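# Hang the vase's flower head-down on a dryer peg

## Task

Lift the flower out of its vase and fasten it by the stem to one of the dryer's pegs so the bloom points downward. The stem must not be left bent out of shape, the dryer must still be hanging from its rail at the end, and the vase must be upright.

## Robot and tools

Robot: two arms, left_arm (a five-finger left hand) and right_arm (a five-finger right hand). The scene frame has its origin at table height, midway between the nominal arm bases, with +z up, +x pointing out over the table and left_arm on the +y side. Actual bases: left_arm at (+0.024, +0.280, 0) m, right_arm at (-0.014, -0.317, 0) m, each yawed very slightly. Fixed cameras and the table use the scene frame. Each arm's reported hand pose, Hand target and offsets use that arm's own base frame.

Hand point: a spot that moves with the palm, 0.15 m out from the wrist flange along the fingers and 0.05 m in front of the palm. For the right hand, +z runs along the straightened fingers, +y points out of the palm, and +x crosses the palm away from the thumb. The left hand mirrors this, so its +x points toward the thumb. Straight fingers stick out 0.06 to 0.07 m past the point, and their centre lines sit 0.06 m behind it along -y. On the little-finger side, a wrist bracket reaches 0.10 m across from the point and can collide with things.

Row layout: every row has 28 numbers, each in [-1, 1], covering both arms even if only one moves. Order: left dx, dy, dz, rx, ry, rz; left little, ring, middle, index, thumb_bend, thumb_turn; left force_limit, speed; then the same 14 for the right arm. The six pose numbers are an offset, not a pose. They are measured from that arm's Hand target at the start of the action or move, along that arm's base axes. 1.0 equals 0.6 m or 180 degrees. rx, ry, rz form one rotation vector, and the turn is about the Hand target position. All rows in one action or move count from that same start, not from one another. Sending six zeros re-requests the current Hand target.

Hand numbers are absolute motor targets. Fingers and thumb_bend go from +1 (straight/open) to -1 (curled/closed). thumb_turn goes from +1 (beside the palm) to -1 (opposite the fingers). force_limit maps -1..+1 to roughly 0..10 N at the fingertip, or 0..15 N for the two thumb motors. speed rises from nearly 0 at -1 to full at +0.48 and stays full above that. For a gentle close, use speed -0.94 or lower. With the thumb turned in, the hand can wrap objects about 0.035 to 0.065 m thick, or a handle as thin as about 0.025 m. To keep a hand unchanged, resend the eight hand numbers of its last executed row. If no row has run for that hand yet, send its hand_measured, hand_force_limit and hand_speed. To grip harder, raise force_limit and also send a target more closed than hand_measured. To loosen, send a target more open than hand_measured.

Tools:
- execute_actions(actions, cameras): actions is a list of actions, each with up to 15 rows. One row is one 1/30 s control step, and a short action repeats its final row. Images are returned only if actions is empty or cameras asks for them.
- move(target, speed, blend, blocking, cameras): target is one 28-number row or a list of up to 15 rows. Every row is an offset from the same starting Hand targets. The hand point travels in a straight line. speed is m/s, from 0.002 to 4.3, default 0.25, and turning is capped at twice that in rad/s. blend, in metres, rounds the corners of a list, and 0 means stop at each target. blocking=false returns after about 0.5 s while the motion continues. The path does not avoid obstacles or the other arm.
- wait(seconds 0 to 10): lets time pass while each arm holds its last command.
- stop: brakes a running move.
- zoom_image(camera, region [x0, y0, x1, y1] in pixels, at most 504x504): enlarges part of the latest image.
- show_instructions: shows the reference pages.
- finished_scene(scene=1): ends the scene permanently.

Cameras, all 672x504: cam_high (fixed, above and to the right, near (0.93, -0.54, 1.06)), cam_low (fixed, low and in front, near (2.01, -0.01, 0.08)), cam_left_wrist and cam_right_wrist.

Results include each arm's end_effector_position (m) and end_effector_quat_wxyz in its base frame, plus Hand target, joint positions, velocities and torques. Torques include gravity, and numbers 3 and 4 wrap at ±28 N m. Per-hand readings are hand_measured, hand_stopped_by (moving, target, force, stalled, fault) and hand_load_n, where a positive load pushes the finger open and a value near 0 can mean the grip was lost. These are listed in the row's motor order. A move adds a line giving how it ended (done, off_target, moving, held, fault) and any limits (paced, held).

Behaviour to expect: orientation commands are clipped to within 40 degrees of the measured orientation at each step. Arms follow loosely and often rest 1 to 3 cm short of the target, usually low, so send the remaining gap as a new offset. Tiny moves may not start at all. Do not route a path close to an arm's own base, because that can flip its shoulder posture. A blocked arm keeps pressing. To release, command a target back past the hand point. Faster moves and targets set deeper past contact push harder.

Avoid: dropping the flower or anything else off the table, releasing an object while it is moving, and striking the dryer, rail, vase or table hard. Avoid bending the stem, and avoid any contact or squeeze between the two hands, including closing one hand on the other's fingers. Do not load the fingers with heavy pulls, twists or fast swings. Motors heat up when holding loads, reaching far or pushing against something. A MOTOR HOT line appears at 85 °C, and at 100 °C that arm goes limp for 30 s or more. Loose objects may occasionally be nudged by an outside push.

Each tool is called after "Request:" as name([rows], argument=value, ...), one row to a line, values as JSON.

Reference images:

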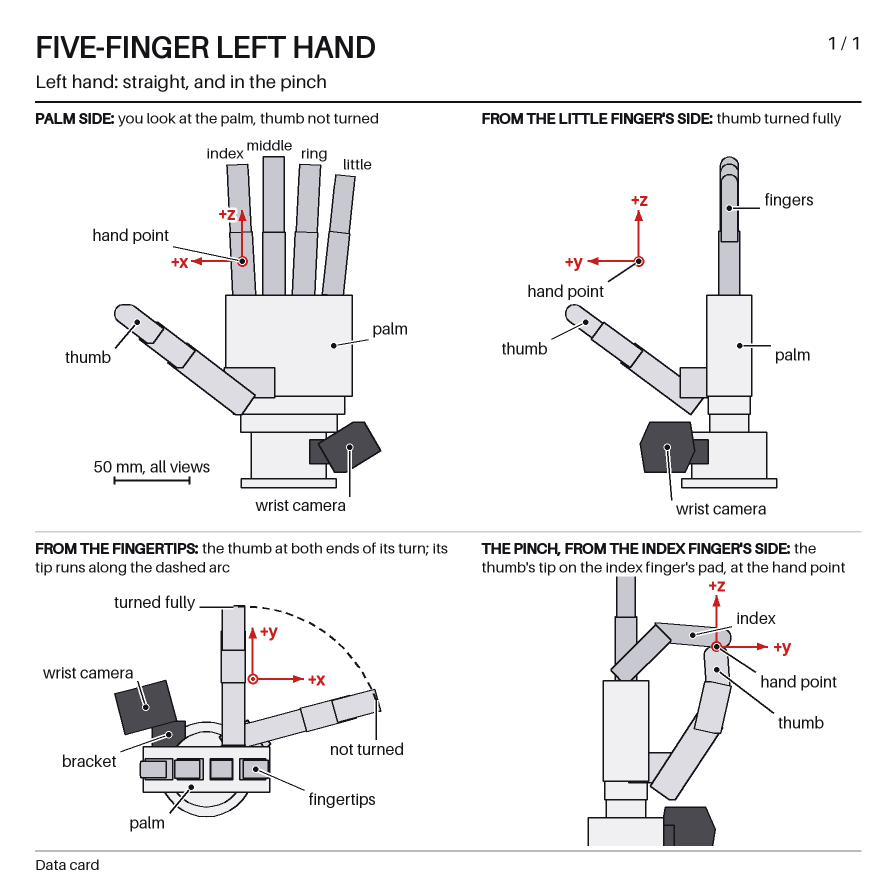

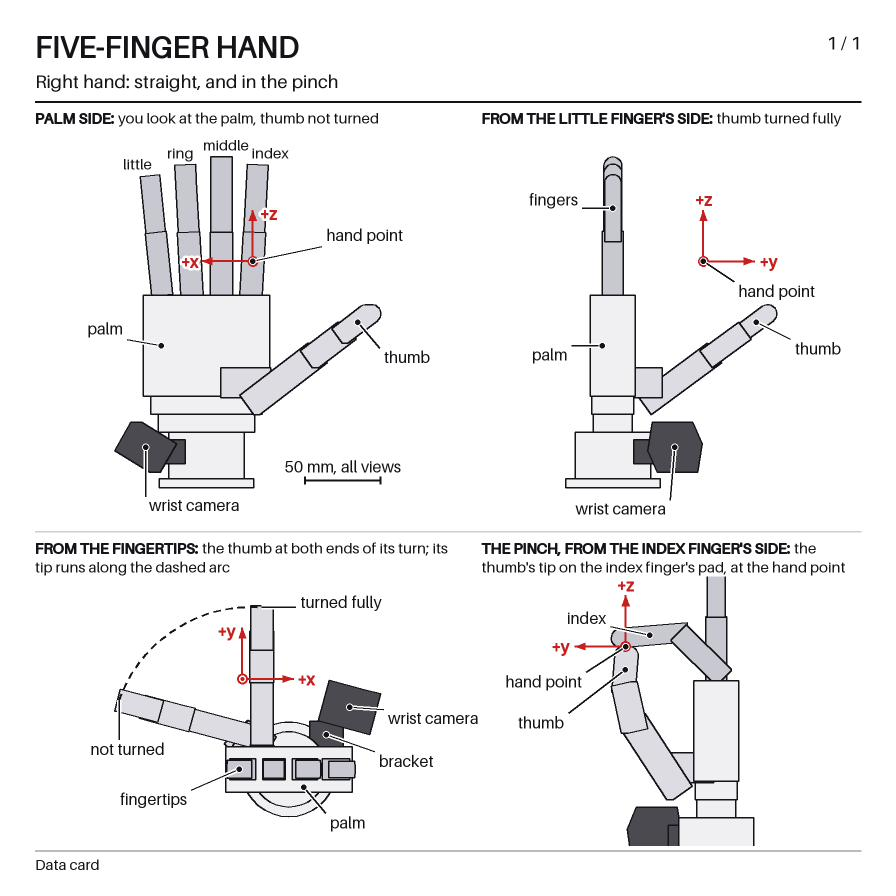

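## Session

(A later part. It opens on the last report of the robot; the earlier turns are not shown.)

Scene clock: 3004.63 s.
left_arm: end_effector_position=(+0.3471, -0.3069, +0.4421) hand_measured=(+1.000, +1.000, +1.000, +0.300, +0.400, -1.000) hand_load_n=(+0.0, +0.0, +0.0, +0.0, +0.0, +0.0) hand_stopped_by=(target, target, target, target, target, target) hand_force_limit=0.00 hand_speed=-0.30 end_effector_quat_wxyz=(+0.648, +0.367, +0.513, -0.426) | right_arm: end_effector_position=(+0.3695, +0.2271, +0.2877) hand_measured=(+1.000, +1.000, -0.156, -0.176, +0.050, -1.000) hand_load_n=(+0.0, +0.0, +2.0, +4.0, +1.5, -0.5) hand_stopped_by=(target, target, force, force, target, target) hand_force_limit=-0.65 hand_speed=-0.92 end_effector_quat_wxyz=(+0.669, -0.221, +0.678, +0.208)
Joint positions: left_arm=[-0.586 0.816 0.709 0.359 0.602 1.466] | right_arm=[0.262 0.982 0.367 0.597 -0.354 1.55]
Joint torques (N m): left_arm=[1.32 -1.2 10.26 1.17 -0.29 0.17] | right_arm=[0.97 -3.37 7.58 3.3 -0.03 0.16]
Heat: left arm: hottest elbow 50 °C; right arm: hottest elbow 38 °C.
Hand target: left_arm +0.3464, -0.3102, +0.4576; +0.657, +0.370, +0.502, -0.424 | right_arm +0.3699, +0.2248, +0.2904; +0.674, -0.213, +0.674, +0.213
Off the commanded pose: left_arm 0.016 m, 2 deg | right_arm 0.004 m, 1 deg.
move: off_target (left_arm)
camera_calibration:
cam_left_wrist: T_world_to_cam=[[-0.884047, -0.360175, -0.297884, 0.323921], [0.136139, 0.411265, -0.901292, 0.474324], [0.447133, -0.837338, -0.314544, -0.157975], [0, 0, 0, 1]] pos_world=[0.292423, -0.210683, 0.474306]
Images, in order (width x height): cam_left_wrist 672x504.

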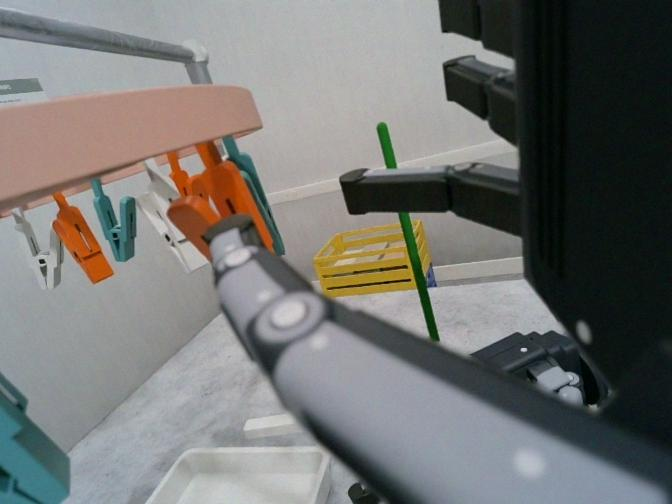

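Request:
move(target=[0.05,-0.003,0.035,0,0,0,1,1,1,0.3,0.4,-1,0.0,-0.3,0,0,0,0,0,0,1,1,-0.22,-0.2,0.05,-1,-0.65,-0.92], speed=0.08, cameras=["cam_left_wrist"])

Scene clock: 3015.23 s.
left_arm: end_effector_position=(+0.3701, -0.3143, +0.4480) hand_measured=(+1.000, +1.000, +1.000, +0.300, +0.400, -1.000) hand_load_n=(+0.0, +0.0, +0.0, +0.0, +0.0, +0.0) hand_stopped_by=(target, target, target, target, target, target) hand_force_limit=0.00 hand_speed=-0.30 end_effector_quat_wxyz=(+0.642, +0.374, +0.516, -0.427) | right_arm: end_effector_position=(+0.3695, +0.2271, +0.2877) hand_measured=(+1.000, +1.000, -0.156, -0.176, +0.050, -1.000) hand_load_n=(+0.0, +0.0, +2.0, +4.0, +1.5, +0.0) hand_stopped_by=(target, target, force, force, target, target) hand_force_limit=-0.65 hand_speed=-0.92 end_effector_quat_wxyz=(+0.669, -0.221, +0.678, +0.208)
Joint positions: left_arm=[-0.555 0.89 0.77 0.359 0.645 1.466] | right_arm=[0.262 0.982 0.367 0.597 -0.354 1.55]
Joint torques (N m): left_arm=[2.14 -2.02 12.18 1.09 -0.01 -0.03] | right_arm=[0.79 -3.66 7.56 3.29 -0.01 0.16]
Heat: left arm: hottest elbow 51 °C; right arm: hottest elbow 38 °C.
Hand target: left_arm +0.3764, -0.3120, +0.4786; +0.657, +0.370, +0.502, -0.424 | right_arm +0.3699, +0.2248, +0.2904; +0.674, -0.213, +0.674, +0.213
Off the commanded pose: left_arm 0.031 m, 2 deg | right_arm 0.004 m, 1 deg.
move: off_target (left_arm)
camera_calibration:
cam_left_wrist: T_world_to_cam=[[-0.889333, -0.345778, -0.299207, 0.350497], [0.136572, 0.423618, -0.895486, 0.480624], [0.436389, -0.837249, -0.329514, -0.161904], [0, 0, 0, 1]] pos_world=[0.316722, -0.217961, 0.481914]
Images, in order (width x height): cam_left_wrist 672x504.

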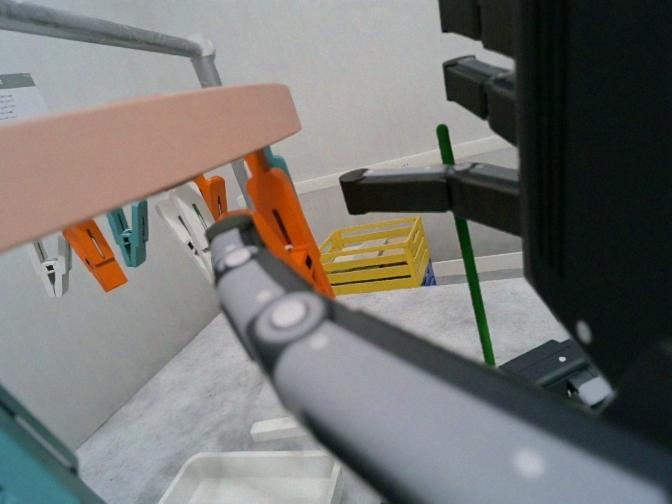

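Request:
move(target=[0.045,0.008,0.02,0,0,0,1,1,1,0.3,0.4,-1,0.0,-0.3,0,0,0,0,0,0,1,1,-0.22,-0.2,0.05,-1,-0.65,-0.92], speed=0.05, cameras=["cam_left_wrist"])

Scene clock: 3021.70 s.
left_arm: end_effector_position=(+0.3965, -0.3101, +0.4584) hand_measured=(+1.000, +1.000, +1.000, +0.300, +0.400, -1.000) hand_load_n=(+0.0, +0.0, +0.0, +0.0, +0.0, +0.0) hand_stopped_by=(target, target, target, target, target, target) hand_force_limit=0.00 hand_speed=-0.30 end_effector_quat_wxyz=(+0.639, +0.373, +0.519, -0.427) | right_arm: end_effector_position=(+0.3695, +0.2271, +0.2877) hand_measured=(+1.000, +1.000, -0.156, -0.176, +0.050, -1.000) hand_load_n=(+0.0, +0.0, +2.0, +4.0, +1.5, +0.0) hand_stopped_by=(target, target, force, force, target, target) hand_force_limit=-0.65 hand_speed=-0.92 end_effector_quat_wxyz=(+0.669, -0.221, +0.678, +0.208)
Joint positions: left_arm=[-0.499 0.95 0.833 0.359 0.7 1.448] | right_arm=[0.262 0.982 0.367 0.597 -0.354 1.55]
Joint torques (N m): left_arm=[2.2 -2.73 12.21 1.42 -0.02 -0.05] | right_arm=[0.85 -3.84 7.62 3.28 -0.02 0.16]
Heat: left arm: hottest elbow 53 °C; right arm: hottest elbow 38 °C.
Hand target: left_arm +0.4034, -0.3072, +0.4906; +0.657, +0.370, +0.502, -0.424 | right_arm +0.3699, +0.2248, +0.2904; +0.674, -0.213, +0.674, +0.213
Off the commanded pose: left_arm 0.033 m, 3 deg | right_arm 0.004 m, 1 deg.
move: off_target (left_arm)
camera_calibration:
cam_left_wrist: T_world_to_cam=[[-0.891698, -0.344528, -0.293554, 0.377142], [0.129791, 0.426692, -0.895035, 0.488], [0.433622, -0.836202, -0.335764, -0.162241], [0, 0, 0, 1]] pos_world=[0.343311, -0.213956, 0.493015]
Images, in order (width x height): cam_left_wrist 672x504.

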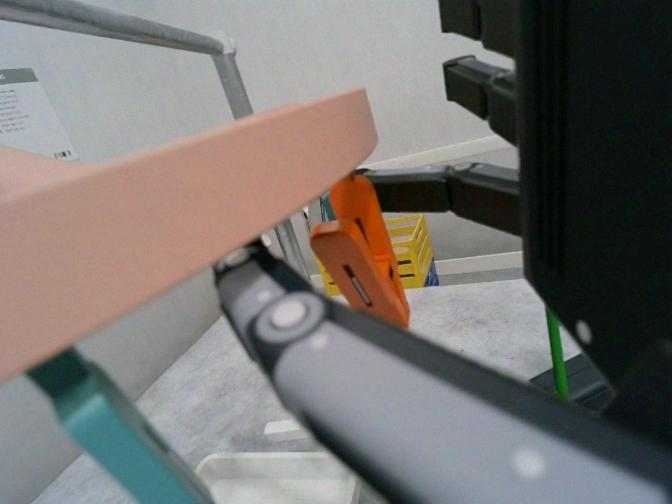

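Request:
move(target=[0.0,0.0,-0.045,0,0,0,1,1,1,0.3,0.4,-1,0.0,-0.3,0,0,0,0,0,0,1,1,-0.22,-0.2,0.05,-1,-0.65,-0.92], speed=0.05, cameras=["cam_left_wrist"])

Scene clock: 3029.57 s.
left_arm: end_effector_position=(+0.3984, -0.3112, +0.4600) hand_measured=(+1.000, +1.000, +1.000, +0.300, +0.400, -1.000) hand_load_n=(+0.0, +0.0, +0.0, +0.0, +0.0, +0.0) hand_stopped_by=(target, target, target, target, target, target) hand_force_limit=0.00 hand_speed=-0.30 end_effector_quat_wxyz=(+0.649, +0.374, +0.506, -0.426) | right_arm: end_effector_position=(+0.3695, +0.2271, +0.2877) hand_measured=(+1.000, +1.000, -0.156, -0.176, +0.050, -1.000) hand_load_n=(+0.0, +0.0, +2.5, +4.0, +1.5, +0.0) hand_stopped_by=(target, target, force, force, target, target) hand_force_limit=-0.65 hand_speed=-0.92 end_effector_quat_wxyz=(+0.669, -0.221, +0.678, +0.208)
Joint positions: left_arm=[-0.499 0.962 0.822 0.414 0.7 1.448] | right_arm=[0.262 0.982 0.367 0.597 -0.354 1.55]
Joint torques (N m): left_arm=[2.08 -3.02 8.4 2.1 -0.07 -0.04] | right_arm=[0.85 -3.72 7.6 3.32 -0.02 0.17]
Heat: left arm: hottest elbow 54 °C; right arm: hottest elbow 38 °C.
Hand target: left_arm +0.4034, -0.3072, +0.4636; +0.657, +0.370, +0.502, -0.424 | right_arm +0.3699, +0.2248, +0.2904; +0.674, -0.213, +0.674, +0.213
Off the commanded pose: left_arm 0.007 m, 1 deg | right_arm 0.004 m, 1 deg.
move: done
camera_calibration:
cam_left_wrist: T_world_to_cam=[[-0.883127, -0.349179, -0.313305, 0.383183], [0.155107, 0.412956, -0.897446, 0.476458], [0.442751, -0.841155, -0.310532, -0.180136], [0, 0, 0, 1]] pos_world=[0.344253, -0.214479, 0.49171]
Images, in order (width x height): cam_left_wrist 672x504.

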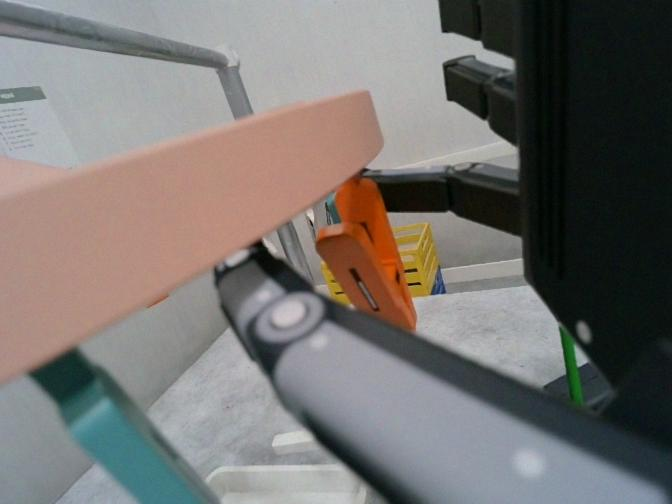

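Request:
move(target=[0.0,0.0,-0.022,0,0,0,1,1,1,0.3,0.4,-1,0.0,-0.3,0,0,0,0,0,0,1,1,-0.22,-0.2,0.05,-1,-0.65,-0.92], speed=0.05, cameras=["cam_left_wrist"])

Scene clock: 3036.13 s.
left_arm: end_effector_position=(+0.3987, -0.3113, +0.4468) hand_measured=(+1.000, +1.000, +1.000, +0.300, +0.400, -1.000) hand_load_n=(+0.0, +0.0, +0.0, +0.0, +0.0, +0.5) hand_stopped_by=(target, target, target, target, target, target) hand_force_limit=0.00 hand_speed=-0.30 end_effector_quat_wxyz=(+0.649, +0.374, +0.506, -0.426) | right_arm: end_effector_position=(+0.3695, +0.2271, +0.2877) hand_measured=(+1.000, +1.000, -0.156, -0.176, +0.050, -1.000) hand_load_n=(+0.0, +0.0, +2.0, +4.0, +1.5, +0.0) hand_stopped_by=(target, target, force, force, target, target) hand_force_limit=-0.65 hand_speed=-0.92 end_effector_quat_wxyz=(+0.669, -0.221, +0.678, +0.208)
Joint positions: left_arm=[-0.499 0.97 0.791 0.452 0.7 1.448] | right_arm=[0.262 0.982 0.367 0.597 -0.354 1.55]
Joint torques (N m): left_arm=[2.14 -2.9 8.38 2.09 -0.06 -0.05] | right_arm=[0.67 -3.72 7.6 3.29 -0.02 0.15]
Heat: left arm: hottest elbow 53 °C; right arm: hottest elbow 38 °C.
Hand target: left_arm +0.4034, -0.3072, +0.4504; +0.657, +0.370, +0.502, -0.424 | right_arm +0.3699, +0.2248, +0.2904; +0.674, -0.213, +0.674, +0.213
Off the commanded pose: left_arm 0.007 m, 1 deg | right_arm 0.004 m, 1 deg.
move: done
camera_calibration:
cam_left_wrist: T_world_to_cam=[[-0.883127, -0.349179, -0.313305, 0.379299], [0.155107, 0.412956, -0.897446, 0.464542], [0.442751, -0.841155, -0.310532, -0.184612], [0, 0, 0, 1]] pos_world=[0.344653, -0.214679, 0.47841]
Images, in order (width x height): cam_left_wrist 672x504.

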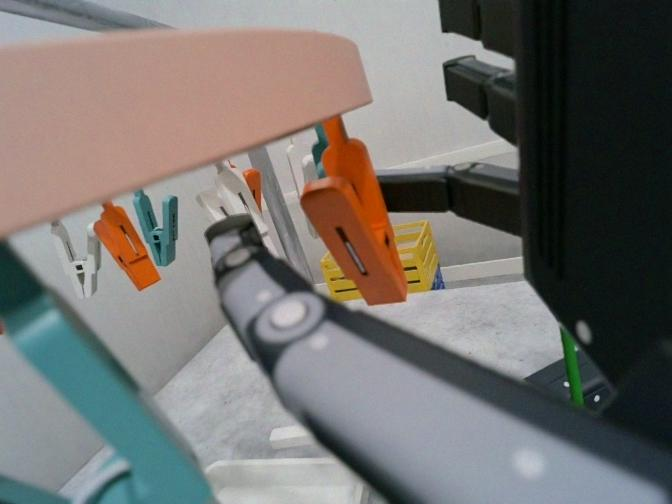

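Request:
move(target=[0.022,0.004,0.006,0,0,0,1,1,1,0.3,0.4,-1,0.0,-0.3,0,0,0,0,0,0,1,1,-0.22,-0.2,0.05,-1,-0.65,-0.92], speed=0.04, cameras=["cam_left_wrist"])

Scene clock: 3048.03 s.
left_arm: end_effector_position=(+0.4104, -0.3089, +0.4337) hand_measured=(+1.000, +1.000, +1.000, +0.300, +0.400, -1.000) hand_load_n=(+0.0, +0.0, +0.0, +0.0, +0.0, +0.5) hand_stopped_by=(target, target, target, target, target, target) hand_force_limit=0.00 hand_speed=-0.30 end_effector_quat_wxyz=(+0.641, +0.374, +0.516, -0.428) | right_arm: end_effector_position=(+0.3695, +0.2271, +0.2877) hand_measured=(+1.000, +1.000, -0.156, -0.176, +0.050, -1.000) hand_load_n=(+0.0, +0.0, +2.5, +3.5, +1.5, +0.0) hand_stopped_by=(target, target, force, force, target, target) hand_force_limit=-0.65 hand_speed=-0.92 end_effector_quat_wxyz=(+0.669, -0.221, +0.678, +0.208)
Joint positions: left_arm=[-0.474 1.001 0.791 0.463 0.725 1.439] | right_arm=[0.262 0.982 0.367 0.597 -0.354 1.55]
Joint torques (N m): left_arm=[2.14 -3.43 10.19 2.1 -0.02 -0.06] | right_arm=[0.85 -3.66 7.56 3.25 -0.03 0.16]
Heat: left arm: hottest elbow 51 °C; right arm: hottest elbow 38 °C.
Hand target: left_arm +0.4166, -0.3048, +0.4540; +0.657, +0.370, +0.502, -0.424 | right_arm +0.3699, +0.2248, +0.2904; +0.674, -0.213, +0.674, +0.213
Off the commanded pose: left_arm 0.022 m, 2 deg | right_arm 0.004 m, 1 deg.
move: off_target (left_arm)
camera_calibration:
cam_left_wrist: T_world_to_cam=[[-0.890502, -0.344709, -0.296954, 0.383632], [0.134831, 0.423421, -0.895843, 0.46085], [0.434542, -0.837789, -0.33058, -0.178648], [0, 0, 0, 1]] pos_world=[0.357119, -0.212561, 0.467713]
Images, in order (width x height): cam_left_wrist 672x504.

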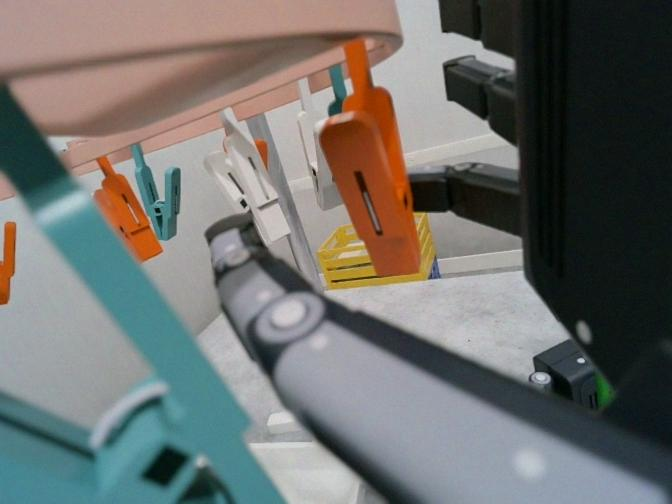

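Request:
move(target=[-0.003,0.0,0.04,0,0,0,1,1,1,0.3,0.4,-1,0.0,-0.3,0,0,0,0,0,0,1,1,-0.22,-0.2,0.05,-1,-0.65,-0.92], speed=0.04, cameras=["cam_left_wrist"])

Scene clock: 3053.03 s.
left_arm: end_effector_position=(+0.4123, -0.3100, +0.4402) hand_measured=(+1.000, +1.000, +1.000, +0.300, +0.400, -1.000) hand_load_n=(+0.0, +0.0, +0.0, +0.0, +0.0, +0.0) hand_stopped_by=(target, target, target, target, target, target) hand_force_limit=0.00 hand_speed=-0.30 end_effector_quat_wxyz=(+0.637, +0.373, +0.521, -0.429) | right_arm: end_effector_position=(+0.3695, +0.2271, +0.2877) hand_measured=(+1.000, +1.000, -0.156, -0.176, +0.050, -1.000) hand_load_n=(+0.0, +0.5, +2.0, +4.0, +1.5, -0.5) hand_stopped_by=(target, target, force, force, target, target) hand_force_limit=-0.65 hand_speed=-0.92 end_effector_quat_wxyz=(+0.669, -0.221, +0.678, +0.208)
Joint positions: left_arm=[-0.474 1.001 0.818 0.425 0.725 1.437] | right_arm=[0.262 0.982 0.367 0.597 -0.354 1.55]
Joint torques (N m): left_arm=[2.02 -5.01 12.11 0.95 -0.1 -0.05] | right_arm=[0.79 -3.72 7.6 3.3 -0.02 0.17]
Heat: left arm: hottest elbow 51 °C; right arm: hottest elbow 37 °C.
Hand target: left_arm +0.4148, -0.3048, +0.4780; +0.657, +0.370, +0.502, -0.424 | right_arm +0.3699, +0.2248, +0.2904; +0.674, -0.213, +0.674, +0.213
Off the commanded pose: left_arm 0.038 m, 3 deg | right_arm 0.004 m, 1 deg.
move: off_target (left_arm)
camera_calibration:
cam_left_wrist: T_world_to_cam=[[-0.894203, -0.343013, -0.287653, 0.3849], [0.123868, 0.427893, -0.895301, 0.472573], [0.430184, -0.836212, -0.340135, -0.17169], [0, 0, 0, 1]] pos_world=[0.359501, -0.213754, 0.475415]
Images, in order (width x height): cam_left_wrist 672x504.

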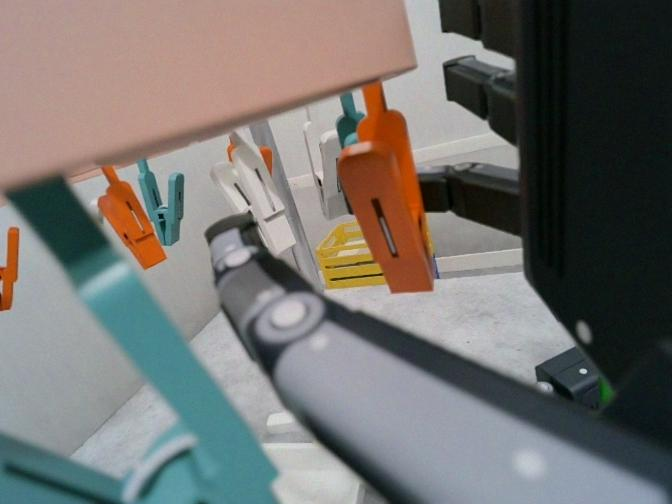

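Request:
move(target=[-0.008,0.0,0.016,0,0,0,1,1,1,0.3,0.4,-1,0.0,-0.3,0,0,0,0,0,0,1,1,-0.22,-0.2,0.05,-1,-0.65,-0.92], speed=0.04, cameras=["cam_left_wrist"])

Scene clock: 3061.43 s.
left_arm: end_effector_position=(+0.4088, -0.3082, +0.4498) hand_measured=(+1.000, +1.000, +1.000, +0.300, +0.400, -1.000) hand_load_n=(+0.0, +0.0, +0.0, +0.0, +0.0, +0.0) hand_stopped_by=(target, target, target, target, target, target) hand_force_limit=0.00 hand_speed=-0.30 end_effector_quat_wxyz=(+0.637, +0.373, +0.521, -0.429) | right_arm: end_effector_position=(+0.3695, +0.2271, +0.2877) hand_measured=(+1.000, +1.000, -0.156, -0.176, +0.050, -1.000) hand_load_n=(+0.0, +0.0, +2.0, +4.0, +1.5, -0.5) hand_stopped_by=(target, target, force, force, target, target) hand_force_limit=-0.65 hand_speed=-0.92 end_effector_quat_wxyz=(+0.669, -0.221, +0.678, +0.208)
Joint positions: left_arm=[-0.474 0.984 0.833 0.392 0.725 1.437] | right_arm=[0.262 0.982 0.367 0.597 -0.354 1.55]
Joint torques (N m): left_arm=[1.61 -4.72 12.1 0.95 -0.3 -0.02] | right_arm=[0.85 -3.6 7.68 3.32 -0.01 0.16]
Heat: left arm: hottest elbow 51 °C; right arm: hottest elbow 37 °C.
Hand target: left_arm +0.4100, -0.3048, +0.4876; +0.657, +0.370, +0.502, -0.424 | right_arm +0.3699, +0.2248, +0.2904; +0.674, -0.213, +0.674, +0.213
Off the commanded pose: left_arm 0.038 m, 3 deg | right_arm 0.004 m, 1 deg.
move: off_target (left_arm)
camera_calibration:
cam_left_wrist: T_world_to_cam=[[-0.894203, -0.343013, -0.287653, 0.385149], [0.123868, 0.427893, -0.895301, 0.480831], [0.430184, -0.836212, -0.340135, -0.165414], [0, 0, 0, 1]] pos_world=[0.356001, -0.211954, 0.485015]
Images, in order (width x height): cam_left_wrist 672x504.

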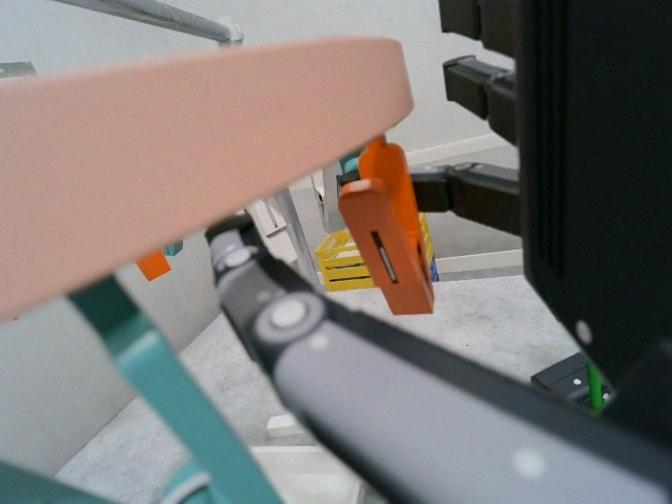

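Request:
move(target=[0.0,0.0,-0.02,0,0,0,1,1,1,0.3,0.0,-1,0.0,-0.6,0,0,0,0,0,0,1,1,-0.22,-0.2,0.05,-1,-0.65,-0.92], speed=0.04, cameras=["cam_left_wrist"])

Scene clock: 3068.63 s.
left_arm: end_effector_position=(+0.4088, -0.3082, +0.4498) hand_measured=(+1.000, +1.000, +1.000, +0.300, +0.000, -1.000) hand_load_n=(+0.0, +0.0, +0.0, +0.0, +0.0, +0.5) hand_stopped_by=(target, target, target, target, target, target) hand_force_limit=0.00 hand_speed=-0.60 end_effector_quat_wxyz=(+0.637, +0.373, +0.521, -0.429) | right_arm: end_effector_position=(+0.3695, +0.2271, +0.2877) hand_measured=(+1.000, +1.000, -0.156, -0.176, +0.050, -1.000) hand_load_n=(+0.0, +0.0, +2.5, +4.5, +1.5, +0.0) hand_stopped_by=(target, target, force, force, target, target) hand_force_limit=-0.65 hand_speed=-0.92 end_effector_quat_wxyz=(+0.669, -0.221, +0.678, +0.208)
Joint positions: left_arm=[-0.474 0.984 0.833 0.392 0.725 1.437] | right_arm=[0.262 0.982 0.367 0.597 -0.354 1.55]
Joint torques (N m): left_arm=[1.61 -4.42 10.14 2.13 -0.3 0] | right_arm=[0.85 -3.66 7.58 3.33 -0.02 0.16]
Heat: left arm: hottest elbow 52 °C; right arm: hottest elbow 37 °C.
Hand target: left_arm +0.4100, -0.3048, +0.4756; +0.657, +0.370, +0.502, -0.424 | right_arm +0.3699, +0.2248, +0.2904; +0.674, -0.213, +0.674, +0.213
Off the commanded pose: left_arm 0.026 m, 3 deg | right_arm 0.004 m, 1 deg.
move: off_target (left_arm)
camera_calibration:
cam_left_wrist: T_world_to_cam=[[-0.894203, -0.343013, -0.287653, 0.385149], [0.123868, 0.427893, -0.895301, 0.480831], [0.430184, -0.836212, -0.340135, -0.165414], [0, 0, 0, 1]] pos_world=[0.356001, -0.211954, 0.485015]
Images, in order (width x height): cam_left_wrist 672x504.

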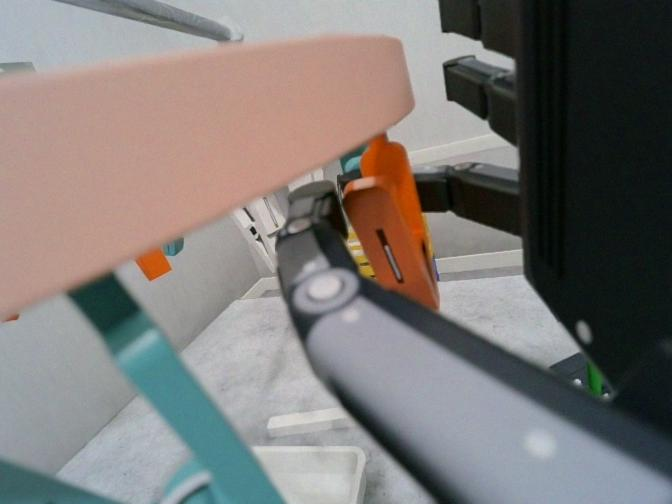

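Request:
zoom_image(camera="cam_left_wrist", region=[240, 100, 480, 320])

Scaled by 2.100.

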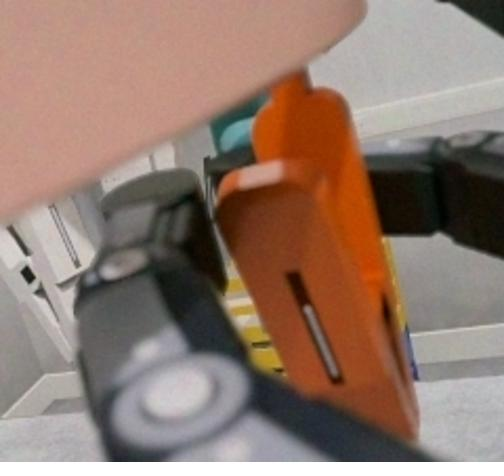

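Request:
move([
  [0.0,0.0,0.0,0,0,0,1,1,1,0.3,0.4,-1,0.0,-0.3,0,0,0,0,0,0,1,1,-0.22,-0.2,0.05,-1,-0.65,-0.92],
  [-0.016,0.0,-0.04,0,0,0,1,1,1,0.3,0.4,-1,0.0,-0.3,0,0,0,0,0,0,1,1,-0.22,-0.2,0.05,-1,-0.65,-0.92],
], speed=0.04, cameras=["cam_left_wrist"])

Scene clock: 3143.70 s.
left_arm: end_effector_position=(+0.4065, -0.3042, +0.4373) hand_measured=(+1.000, +1.000, +1.000, +0.300, +0.400, -1.000) hand_load_n=(+0.0, +0.0, +0.0, +0.0, +0.0, +0.0) hand_stopped_by=(target, target, target, target, target, target) hand_force_limit=0.00 hand_speed=-0.30 end_effector_quat_wxyz=(+0.644, +0.368, +0.519, -0.425) | right_arm: end_effector_position=(+0.3695, +0.2271, +0.2877) hand_measured=(+1.000, +1.000, -0.156, -0.176, +0.050, -1.000) hand_load_n=(+0.0, +0.0, +2.0, +4.0, +1.5, +0.0) hand_stopped_by=(target, target, force, force, target, target) hand_force_limit=-0.65 hand_speed=-0.92 end_effector_quat_wxyz=(+0.669, -0.221, +0.678, +0.208)
Joint positions: left_arm=[-0.474 0.978 0.787 0.445 0.711 1.437] | right_arm=[0.262 0.982 0.367 0.597 -0.354 1.55]
Joint torques (N m): left_arm=[1.26 -4.78 8.32 2.11 -0.32 0.06] | right_arm=[1.03 -3.72 7.6 3.38 -0.03 0.14]
Heat: left arm: hottest elbow 53 °C; right arm: hottest elbow 37 °C.
Hand target: left_arm +0.4004, -0.3048, +0.4516; +0.657, +0.370, +0.502, -0.424 | right_arm +0.3699, +0.2248, +0.2904; +0.674, -0.213, +0.674, +0.213
Off the commanded pose: left_arm 0.016 m, 2 deg | right_arm 0.004 m, 1 deg.
move: off_target (left_arm)
camera_calibration:
cam_left_wrist: T_world_to_cam=[[-0.886809, -0.357369, -0.293014, 0.37586], [0.126619, 0.421889, -0.897762, 0.466359], [0.444452, -0.833245, -0.328885, -0.17514], [0, 0, 0, 1]] pos_world=[0.352107, -0.208365, 0.471211]
Images, in order (width x height): cam_left_wrist 672x504.

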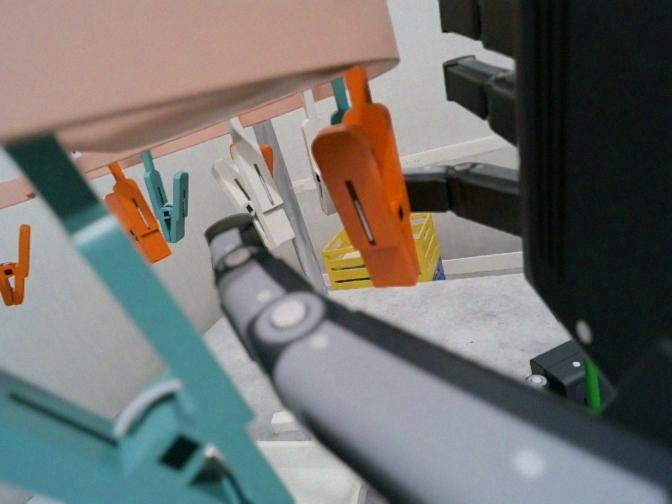

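Request:
move(target=[0.006,0.0,0.055,0,0,0,1,1,1,0.3,0.4,-1,0.0,-0.3,0,0,0,0,0,0,1,1,-0.22,-0.2,0.05,-1,-0.65,-0.92], speed=0.04, cameras=["cam_left_wrist"])

Scene clock: 3150.63 s.
left_arm: end_effector_position=(+0.4058, -0.3038, +0.4480) hand_measured=(+1.000, +1.000, +1.000, +0.300, +0.400, -1.000) hand_load_n=(+0.0, +0.0, +0.0, +0.0, +0.0, +0.0) hand_stopped_by=(target, target, target, target, target, target) hand_force_limit=0.00 hand_speed=-0.30 end_effector_quat_wxyz=(+0.640, +0.368, +0.523, -0.426) | right_arm: end_effector_position=(+0.3695, +0.2271, +0.2877) hand_measured=(+1.000, +1.000, -0.156, -0.176, +0.050, -1.000) hand_load_n=(+0.0, +0.0, +2.0, +4.0, +1.5, +0.0) hand_stopped_by=(target, target, force, force, target, target) hand_force_limit=-0.65 hand_speed=-0.92 end_effector_quat_wxyz=(+0.669, -0.221, +0.678, +0.208)
Joint positions: left_arm=[-0.474 0.967 0.818 0.391 0.711 1.437] | right_arm=[0.262 0.982 0.367 0.597 -0.354 1.55]
Joint torques (N m): left_arm=[1.79 -4.6 12.1 0.99 -0.13 0.01] | right_arm=[0.62 -3.84 7.57 3.28 -0.02 0.16]
Heat: left arm: hottest elbow 53 °C; right arm: hottest elbow 37 °C.
Hand target: left_arm +0.4040, -0.3048, +0.4846; +0.657, +0.370, +0.502, -0.424 | right_arm +0.3699, +0.2248, +0.2904; +0.674, -0.213, +0.674, +0.213
Off the commanded pose: left_arm 0.037 m, 3 deg | right_arm 0.004 m, 1 deg.
move: off_target (left_arm)
camera_calibration:
cam_left_wrist: T_world_to_cam=[[-0.889942, -0.355811, -0.28531, 0.376782], [0.116824, 0.426861, -0.89674, 0.480936], [0.440858, -0.831377, -0.338314, -0.16482], [0, 0, 0, 1]] pos_world=[0.351791, -0.208257, 0.483013]
Images, in order (width x height): cam_left_wrist 672x504.

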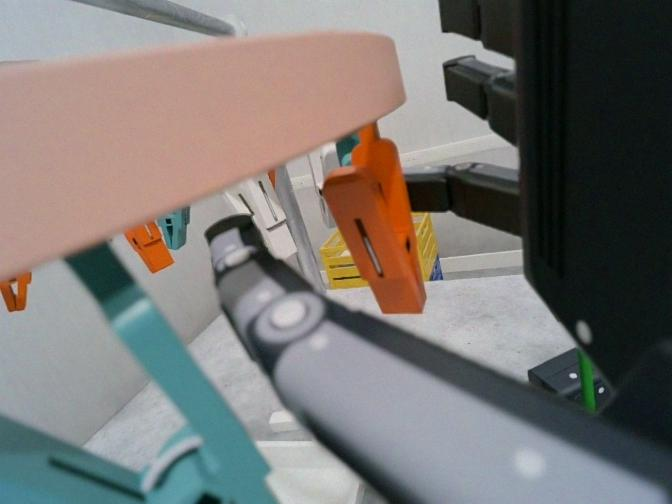

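Request:
move(target=[0.0,0.0,-0.018,0,0,0,1,1,1,0.3,-0.08,-1,0.0,-0.6,0,0,0,0,0,0,1,1,-0.22,-0.2,0.05,-1,-0.65,-0.92], speed=0.04, cameras=["cam_left_wrist"])

Request:
zoom_image(camera="cam_left_wrist", region=[240, 100, 480, 320])

Scene clock: 3158.57 s.
left_arm: end_effector_position=(+0.4058, -0.3038, +0.4480) hand_measured=(+1.000, +1.000, +1.000, +0.300, -0.080, -1.000) hand_load_n=(+0.0, +0.0, +0.0, +0.0, +0.0, +0.0) hand_stopped_by=(target, target, target, target, target, target) hand_force_limit=0.00 hand_speed=-0.60 end_effector_quat_wxyz=(+0.640, +0.368, +0.523, -0.426) | right_arm: end_effector_position=(+0.3695, +0.2271, +0.2877) hand_measured=(+1.000, +1.000, -0.156, -0.176, +0.050, -1.000) hand_load_n=(+0.0, +0.0, +2.5, +4.0, +1.5, -0.5) hand_stopped_by=(target, target, force, force, target, target) hand_force_limit=-0.65 hand_speed=-0.92 end_effector_quat_wxyz=(+0.669, -0.221, +0.678, +0.208)
Joint positions: left_arm=[-0.474 0.967 0.818 0.391 0.711 1.437] | right_arm=[0.262 0.982 0.367 0.597 -0.354 1.55]
Joint torques (N m): left_arm=[1.61 -4.07 10.33 2 -0.13 0.02] | right_arm=[0.79 -3.84 7.58 3.32 -0.03 0.16]
Heat: left arm: hottest elbow 53 °C; right arm: hottest elbow 37 °C.
Hand target: left_arm +0.4040, -0.3048, +0.4738; +0.657, +0.370, +0.502, -0.424 | right_arm +0.3699, +0.2248, +0.2904; +0.674, -0.213, +0.674, +0.213
Off the commanded pose: left_arm 0.026 m, 3 deg | right_arm 0.004 m, 1 deg.
move: off_target (left_arm)
camera_calibration:
cam_left_wrist: T_world_to_cam=[[-0.889942, -0.355811, -0.28531, 0.376782], [0.116824, 0.426861, -0.89674, 0.480936], [0.440858, -0.831377, -0.338314, -0.16482], [0, 0, 0, 1]] pos_world=[0.351791, -0.208257, 0.483013]
Images, in order (width x height): cam_left_wrist 672x504.

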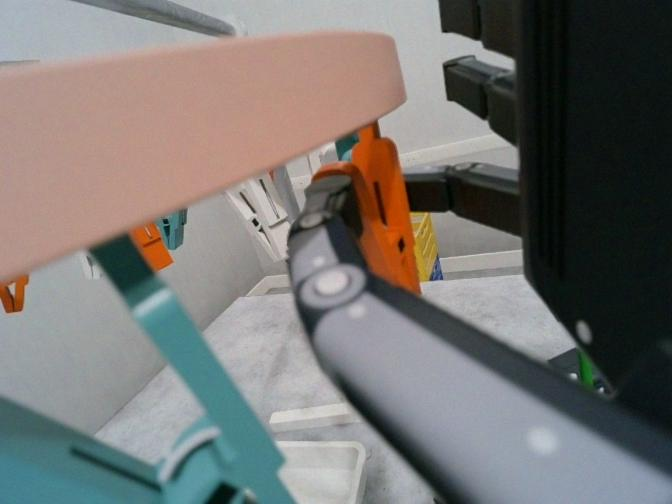

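Scaled by 2.100.

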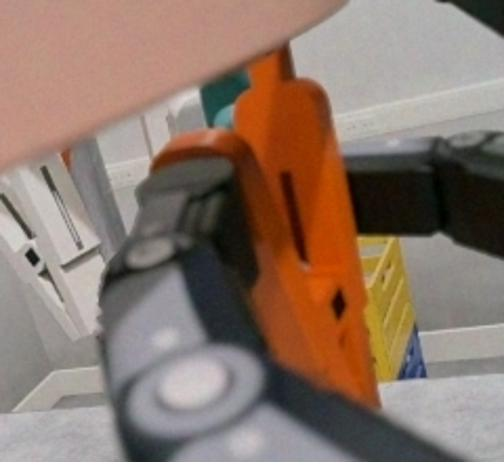

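Request:
move(target=[0.0,0.0,0.0,0,0,0,1,1,1,0.2,-0.08,-1,1.0,-0.93,0,0,0,0,0,0,1,1,-0.22,-0.2,0.05,-1,-0.65,-0.92], speed=0.04, cameras=["cam_left_wrist"])

Request:
zoom_image(camera="cam_left_wrist", region=[240, 100, 480, 320])

Scene clock: 3168.20 s.
left_arm: end_effector_position=(+0.4058, -0.3038, +0.4480) hand_measured=(+1.000, +1.000, +1.000, +0.212, -0.078, -1.000) hand_load_n=(+0.0, +0.0, -0.5, +10.0, +5.5, -1.5) hand_stopped_by=(target, target, target, force, target, target) hand_force_limit=1.00 hand_speed=-0.93 end_effector_quat_wxyz=(+0.640, +0.368, +0.523, -0.426) | right_arm: end_effector_position=(+0.3695, +0.2271, +0.2877) hand_measured=(+1.000, +1.000, -0.156, -0.176, +0.050, -1.000) hand_load_n=(+0.0, +0.0, +2.5, +4.0, +1.0, +0.0) hand_stopped_by=(target, target, force, force, target, target) hand_force_limit=-0.65 hand_speed=-0.92 end_effector_quat_wxyz=(+0.669, -0.221, +0.678, +0.208)
Joint positions: left_arm=[-0.474 0.967 0.818 0.391 0.711 1.437] | right_arm=[0.262 0.982 0.367 0.597 -0.354 1.55]
Joint torques (N m): left_arm=[1.61 -4.07 10.3 1.99 -0.12 0.03] | right_arm=[0.67 -3.6 7.62 3.37 -0.02 0.17]
Heat: left arm: hottest elbow 52 °C; right arm: hottest elbow 37 °C.
Hand target: left_arm +0.4040, -0.3048, +0.4738; +0.657, +0.370, +0.502, -0.424 | right_arm +0.3699, +0.2248, +0.2904; +0.674, -0.213, +0.674, +0.213
Off the commanded pose: left_arm 0.026 m, 3 deg | right_arm 0.004 m, 1 deg.
move: off_target (left_arm)
camera_calibration:
cam_left_wrist: T_world_to_cam=[[-0.889942, -0.355811, -0.28531, 0.376782], [0.116824, 0.426861, -0.89674, 0.480936], [0.440858, -0.831377, -0.338314, -0.16482], [0, 0, 0, 1]] pos_world=[0.351791, -0.208257, 0.483013]
Images, in order (width x height): cam_left_wrist 672x504.

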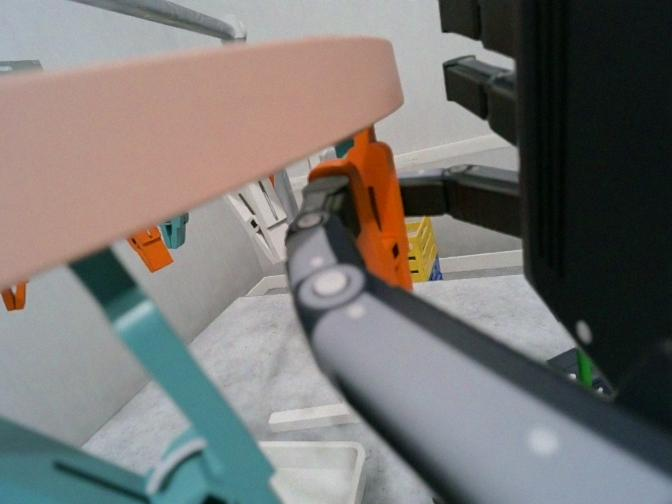

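Scaled by 2.100.

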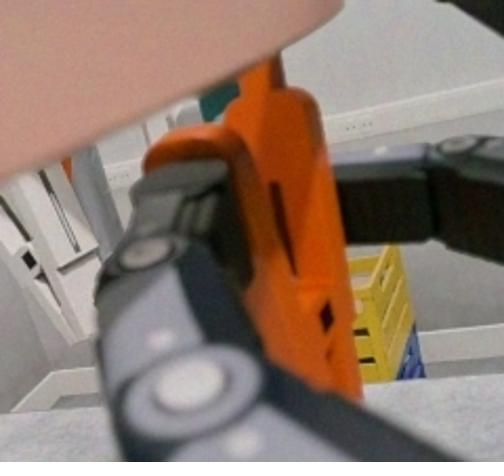

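Request:
execute_actions(actions=[], cameras=["cam_low","cam_high"])

Request:
zoom_image(camera="cam_low", region=[205, 110, 265, 160])

Request:
zoom_image(camera="cam_high", region=[270, 120, 330, 180])

Scene clock: 3173.17 s.
left_arm: end_effector_position=(+0.4058, -0.3038, +0.4480) hand_measured=(+1.000, +1.000, +1.000, +0.212, -0.078, -1.000) hand_load_n=(+0.0, +0.0, +0.0, +10.0, +5.5, -1.5) hand_stopped_by=(target, target, target, force, target, target) hand_force_limit=1.00 hand_speed=-0.93 end_effector_quat_wxyz=(+0.640, +0.368, +0.523, -0.426) | right_arm: end_effector_position=(+0.3695, +0.2271, +0.2877) hand_measured=(+1.000, +1.000, -0.156, -0.176, +0.050, -1.000) hand_load_n=(+0.0, +0.0, +2.5, +4.0, +1.5, +0.0) hand_stopped_by=(target, target, force, force, target, target) hand_force_limit=-0.65 hand_speed=-0.92 end_effector_quat_wxyz=(+0.669, -0.221, +0.678, +0.208)
Joint positions: left_arm=[-0.474 0.967 0.818 0.391 0.711 1.437] | right_arm=[0.262 0.982 0.367 0.597 -0.354 1.55]
Joint velocities: within noise
Joint torques (N m): left_arm=[1.49 -3.96 10.33 2.02 -0.12 0.02] | right_arm=[0.73 -3.72 7.6 3.28 -0.02 0.18]
Heat: left arm: hottest elbow 52 °C; right arm: hottest elbow 37 °C.
Hand target: left_arm +0.4040, -0.3048, +0.4738; +0.657, +0.370, +0.502, -0.424 | right_arm +0.3699, +0.2248, +0.2904; +0.674, -0.213, +0.674, +0.213
Off the commanded pose: left_arm 0.026 m, 3 deg | right_arm 0.004 m, 1 deg.
Images, in order (width x height): cam_high 672x504, cam_low 672x504.

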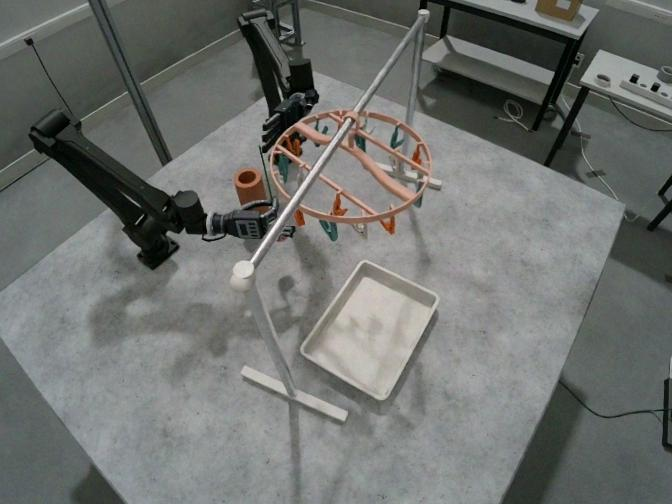

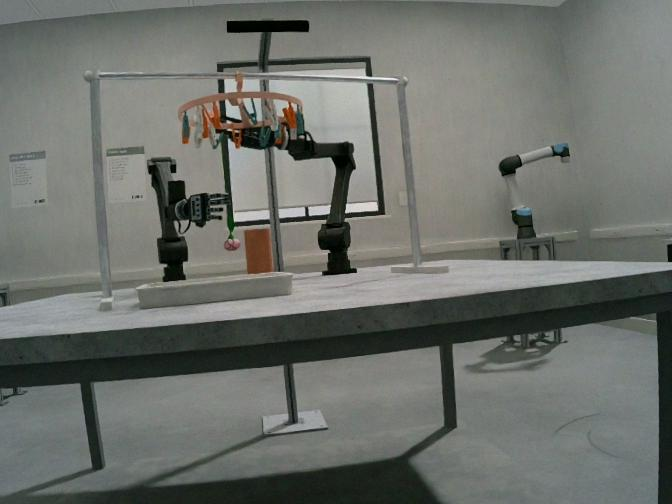

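Scaled by 8.400.

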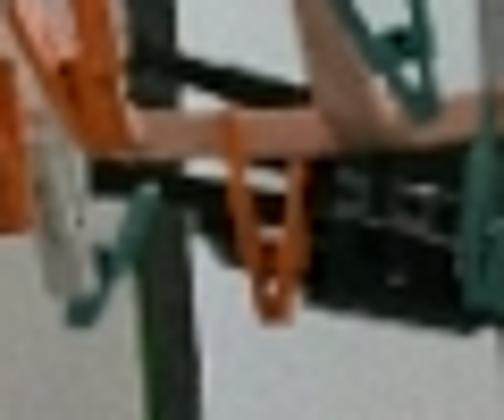

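Scaled by 8.400.

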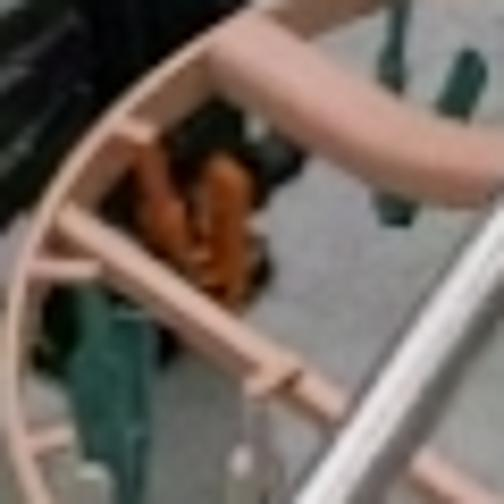

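Request:
move(target=[0.0,0.0,0.0,0,0,0,1,1,1,0.2,-0.08,-1,1.0,-0.93,-0.0415,0.042,-0.084,0,0,-0.261,1,1,-0.22,-0.2,0.05,-1,-0.65,-0.92], speed=0.15, cameras=["cam_right_wrist","cam_high"])

Scene clock: 3231.50 s.
left_arm: end_effector_position=(+0.4058, -0.3038, +0.4480) hand_measured=(+1.000, +1.000, +1.000, +0.212, -0.078, -1.000) hand_load_n=(+0.0, +0.0, +0.0, +9.5, +5.5, -1.0) hand_stopped_by=(target, target, target, force, target, target) hand_force_limit=1.00 hand_speed=-0.93 end_effector_quat_wxyz=(+0.640, +0.368, +0.523, -0.426) | right_arm: end_effector_position=(+0.3398, +0.2357, +0.2161) hand_measured=(+1.000, +1.000, -0.156, -0.176, +0.050, -1.000) hand_load_n=(+0.0, +0.0, +2.0, +4.0, +1.5, +0.0) hand_stopped_by=(target, target, force, force, target, target) hand_force_limit=-0.65 hand_speed=-0.92 end_effector_quat_wxyz=(+0.691, +0.051, +0.714, -0.099)
Joint positions: left_arm=[-0.474 0.967 0.818 0.391 0.711 1.437] | right_arm=[1.01 1.229 0.281 0.878 1.223 1.566]
Joint torques (N m): left_arm=[1.61 -3.96 10.32 2 -0.13 0.03] | right_arm=[1.2 -4.37 9.87 2.73 0.07 0.03]
Heat: left arm: hottest elbow 51 °C; right arm: hottest elbow 38 °C.
Hand target: left_arm +0.4040, -0.3048, +0.4738; +0.657, +0.370, +0.502, -0.424 | right_arm +0.3450, +0.2500, +0.2400; +0.704, +0.074, +0.703, -0.073
Off the commanded pose: left_arm 0.026 m, 3 deg | right_arm 0.028 m, 4 deg.
move: off_target (left_arm, right_arm)
camera_calibration:
cam_right_wrist: T_world_to_cam=[[0.168541, 0.923597, -0.344329, -0.201859], [-0.39103, 0.383311, 0.836761, -0.133587], [0.904815, -0.0063855, 0.425757, -0.281893], [0, 0, 0, 1]] pos_world=[0.236846, 0.235842, 0.162292]
Images, in order (width x height): cam_high 672x504, cam_right_wrist 672x504.

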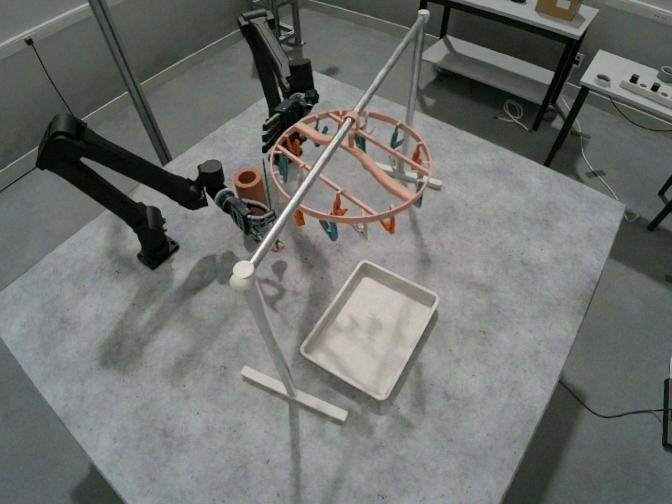

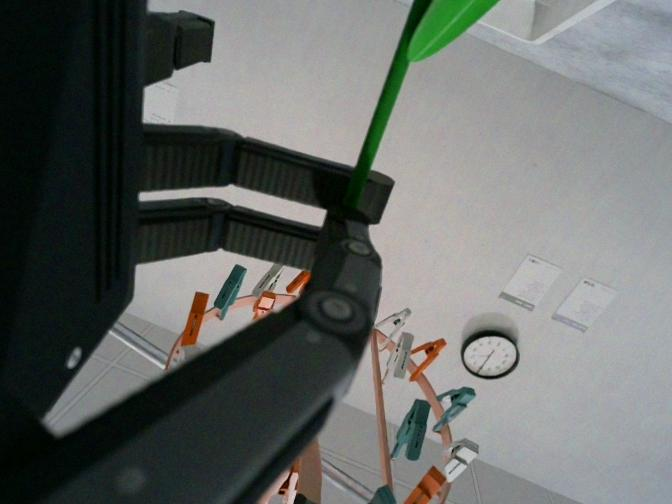

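Request:
zoom_image(camera="cam_right_wrist", region=[200, 330, 500, 504])

Scaled by 1.680.

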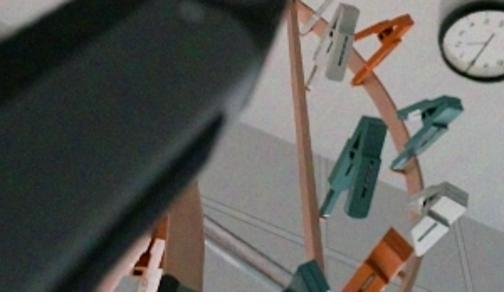

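Request:
move(target=[0.0,0.0,0.0,0,0,0,1,1,1,0.2,-0.08,-1,1.0,-0.93,0.0,-0.1,-0.02,0,0,0,1,1,-0.22,-0.2,0.05,-1,-0.65,-0.92], speed=0.12, cameras=["cam_right_wrist"])

Request:
zoom_image(camera="cam_right_wrist", region=[280, 330, 460, 504])

Scene clock: 3256.03 s.
left_arm: end_effector_position=(+0.4058, -0.3038, +0.4480) hand_measured=(+1.000, +1.000, +1.000, +0.212, -0.078, -1.000) hand_load_n=(+0.0, +0.0, +0.0, +9.5, +5.5, -1.5) hand_stopped_by=(target, target, target, force, target, target) hand_force_limit=1.00 hand_speed=-0.93 end_effector_quat_wxyz=(+0.640, +0.368, +0.523, -0.426) | right_arm: end_effector_position=(+0.3465, +0.1944, +0.2197) hand_measured=(+1.000, +1.000, -0.156, -0.176, +0.050, -1.000) hand_load_n=(+0.0, +0.0, +2.0, +4.0, +1.5, -0.5) hand_stopped_by=(target, target, force, force, target, target) hand_force_limit=-0.65 hand_speed=-0.92 end_effector_quat_wxyz=(+0.697, +0.061, +0.710, -0.083)
Joint positions: left_arm=[-0.474 0.967 0.818 0.391 0.711 1.437] | right_arm=[0.883 1.132 0.204 0.896 1.087 1.566]
Joint torques (N m): left_arm=[1.61 -4.01 10.32 1.99 -0.13 0.02] | right_arm=[0.32 -5.07 5.57 2.61 -0.16 0.01]
Heat: left arm: hottest elbow 51 °C; right arm: hottest elbow 39 °C.
Hand target: left_arm +0.4040, -0.3048, +0.4738; +0.657, +0.370, +0.502, -0.424 | right_arm +0.3450, +0.1900, +0.2280; +0.704, +0.074, +0.703, -0.073
Off the commanded pose: left_arm 0.026 m, 3 deg | right_arm 0.010 m, 2 deg.
move: off_target (left_arm)
camera_calibration:
cam_right_wrist: T_world_to_cam=[[0.165527, 0.936582, -0.308894, -0.172897], [-0.40837, 0.350193, 0.84297, -0.1071], [0.897683, -0.0133909, 0.440438, -0.289176], [0, 0, 0, 1]] pos_world=[0.244471, 0.195566, 0.16424]
Images, in order (width x height): cam_right_wrist 672x504.

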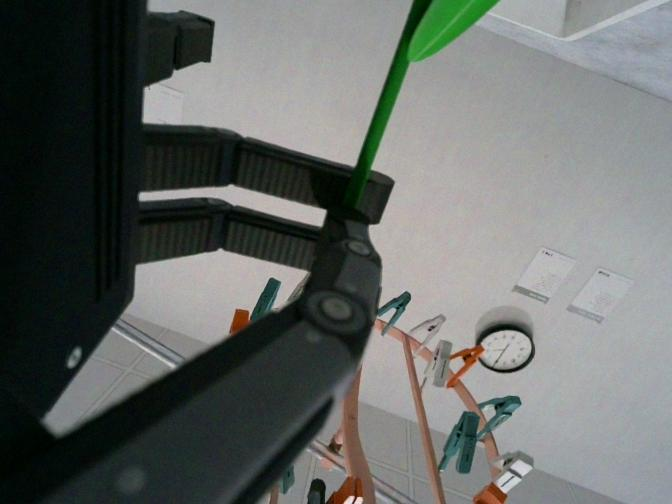

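Scaled by 2.800.

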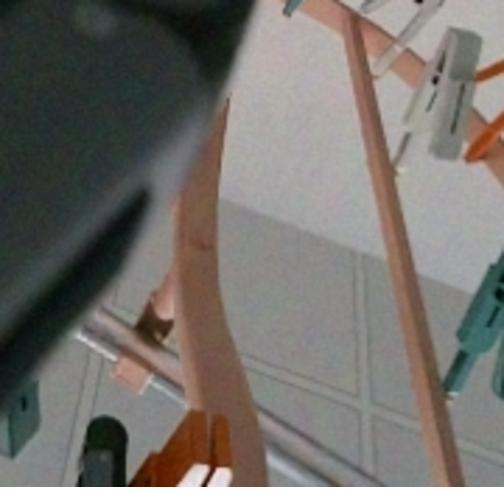

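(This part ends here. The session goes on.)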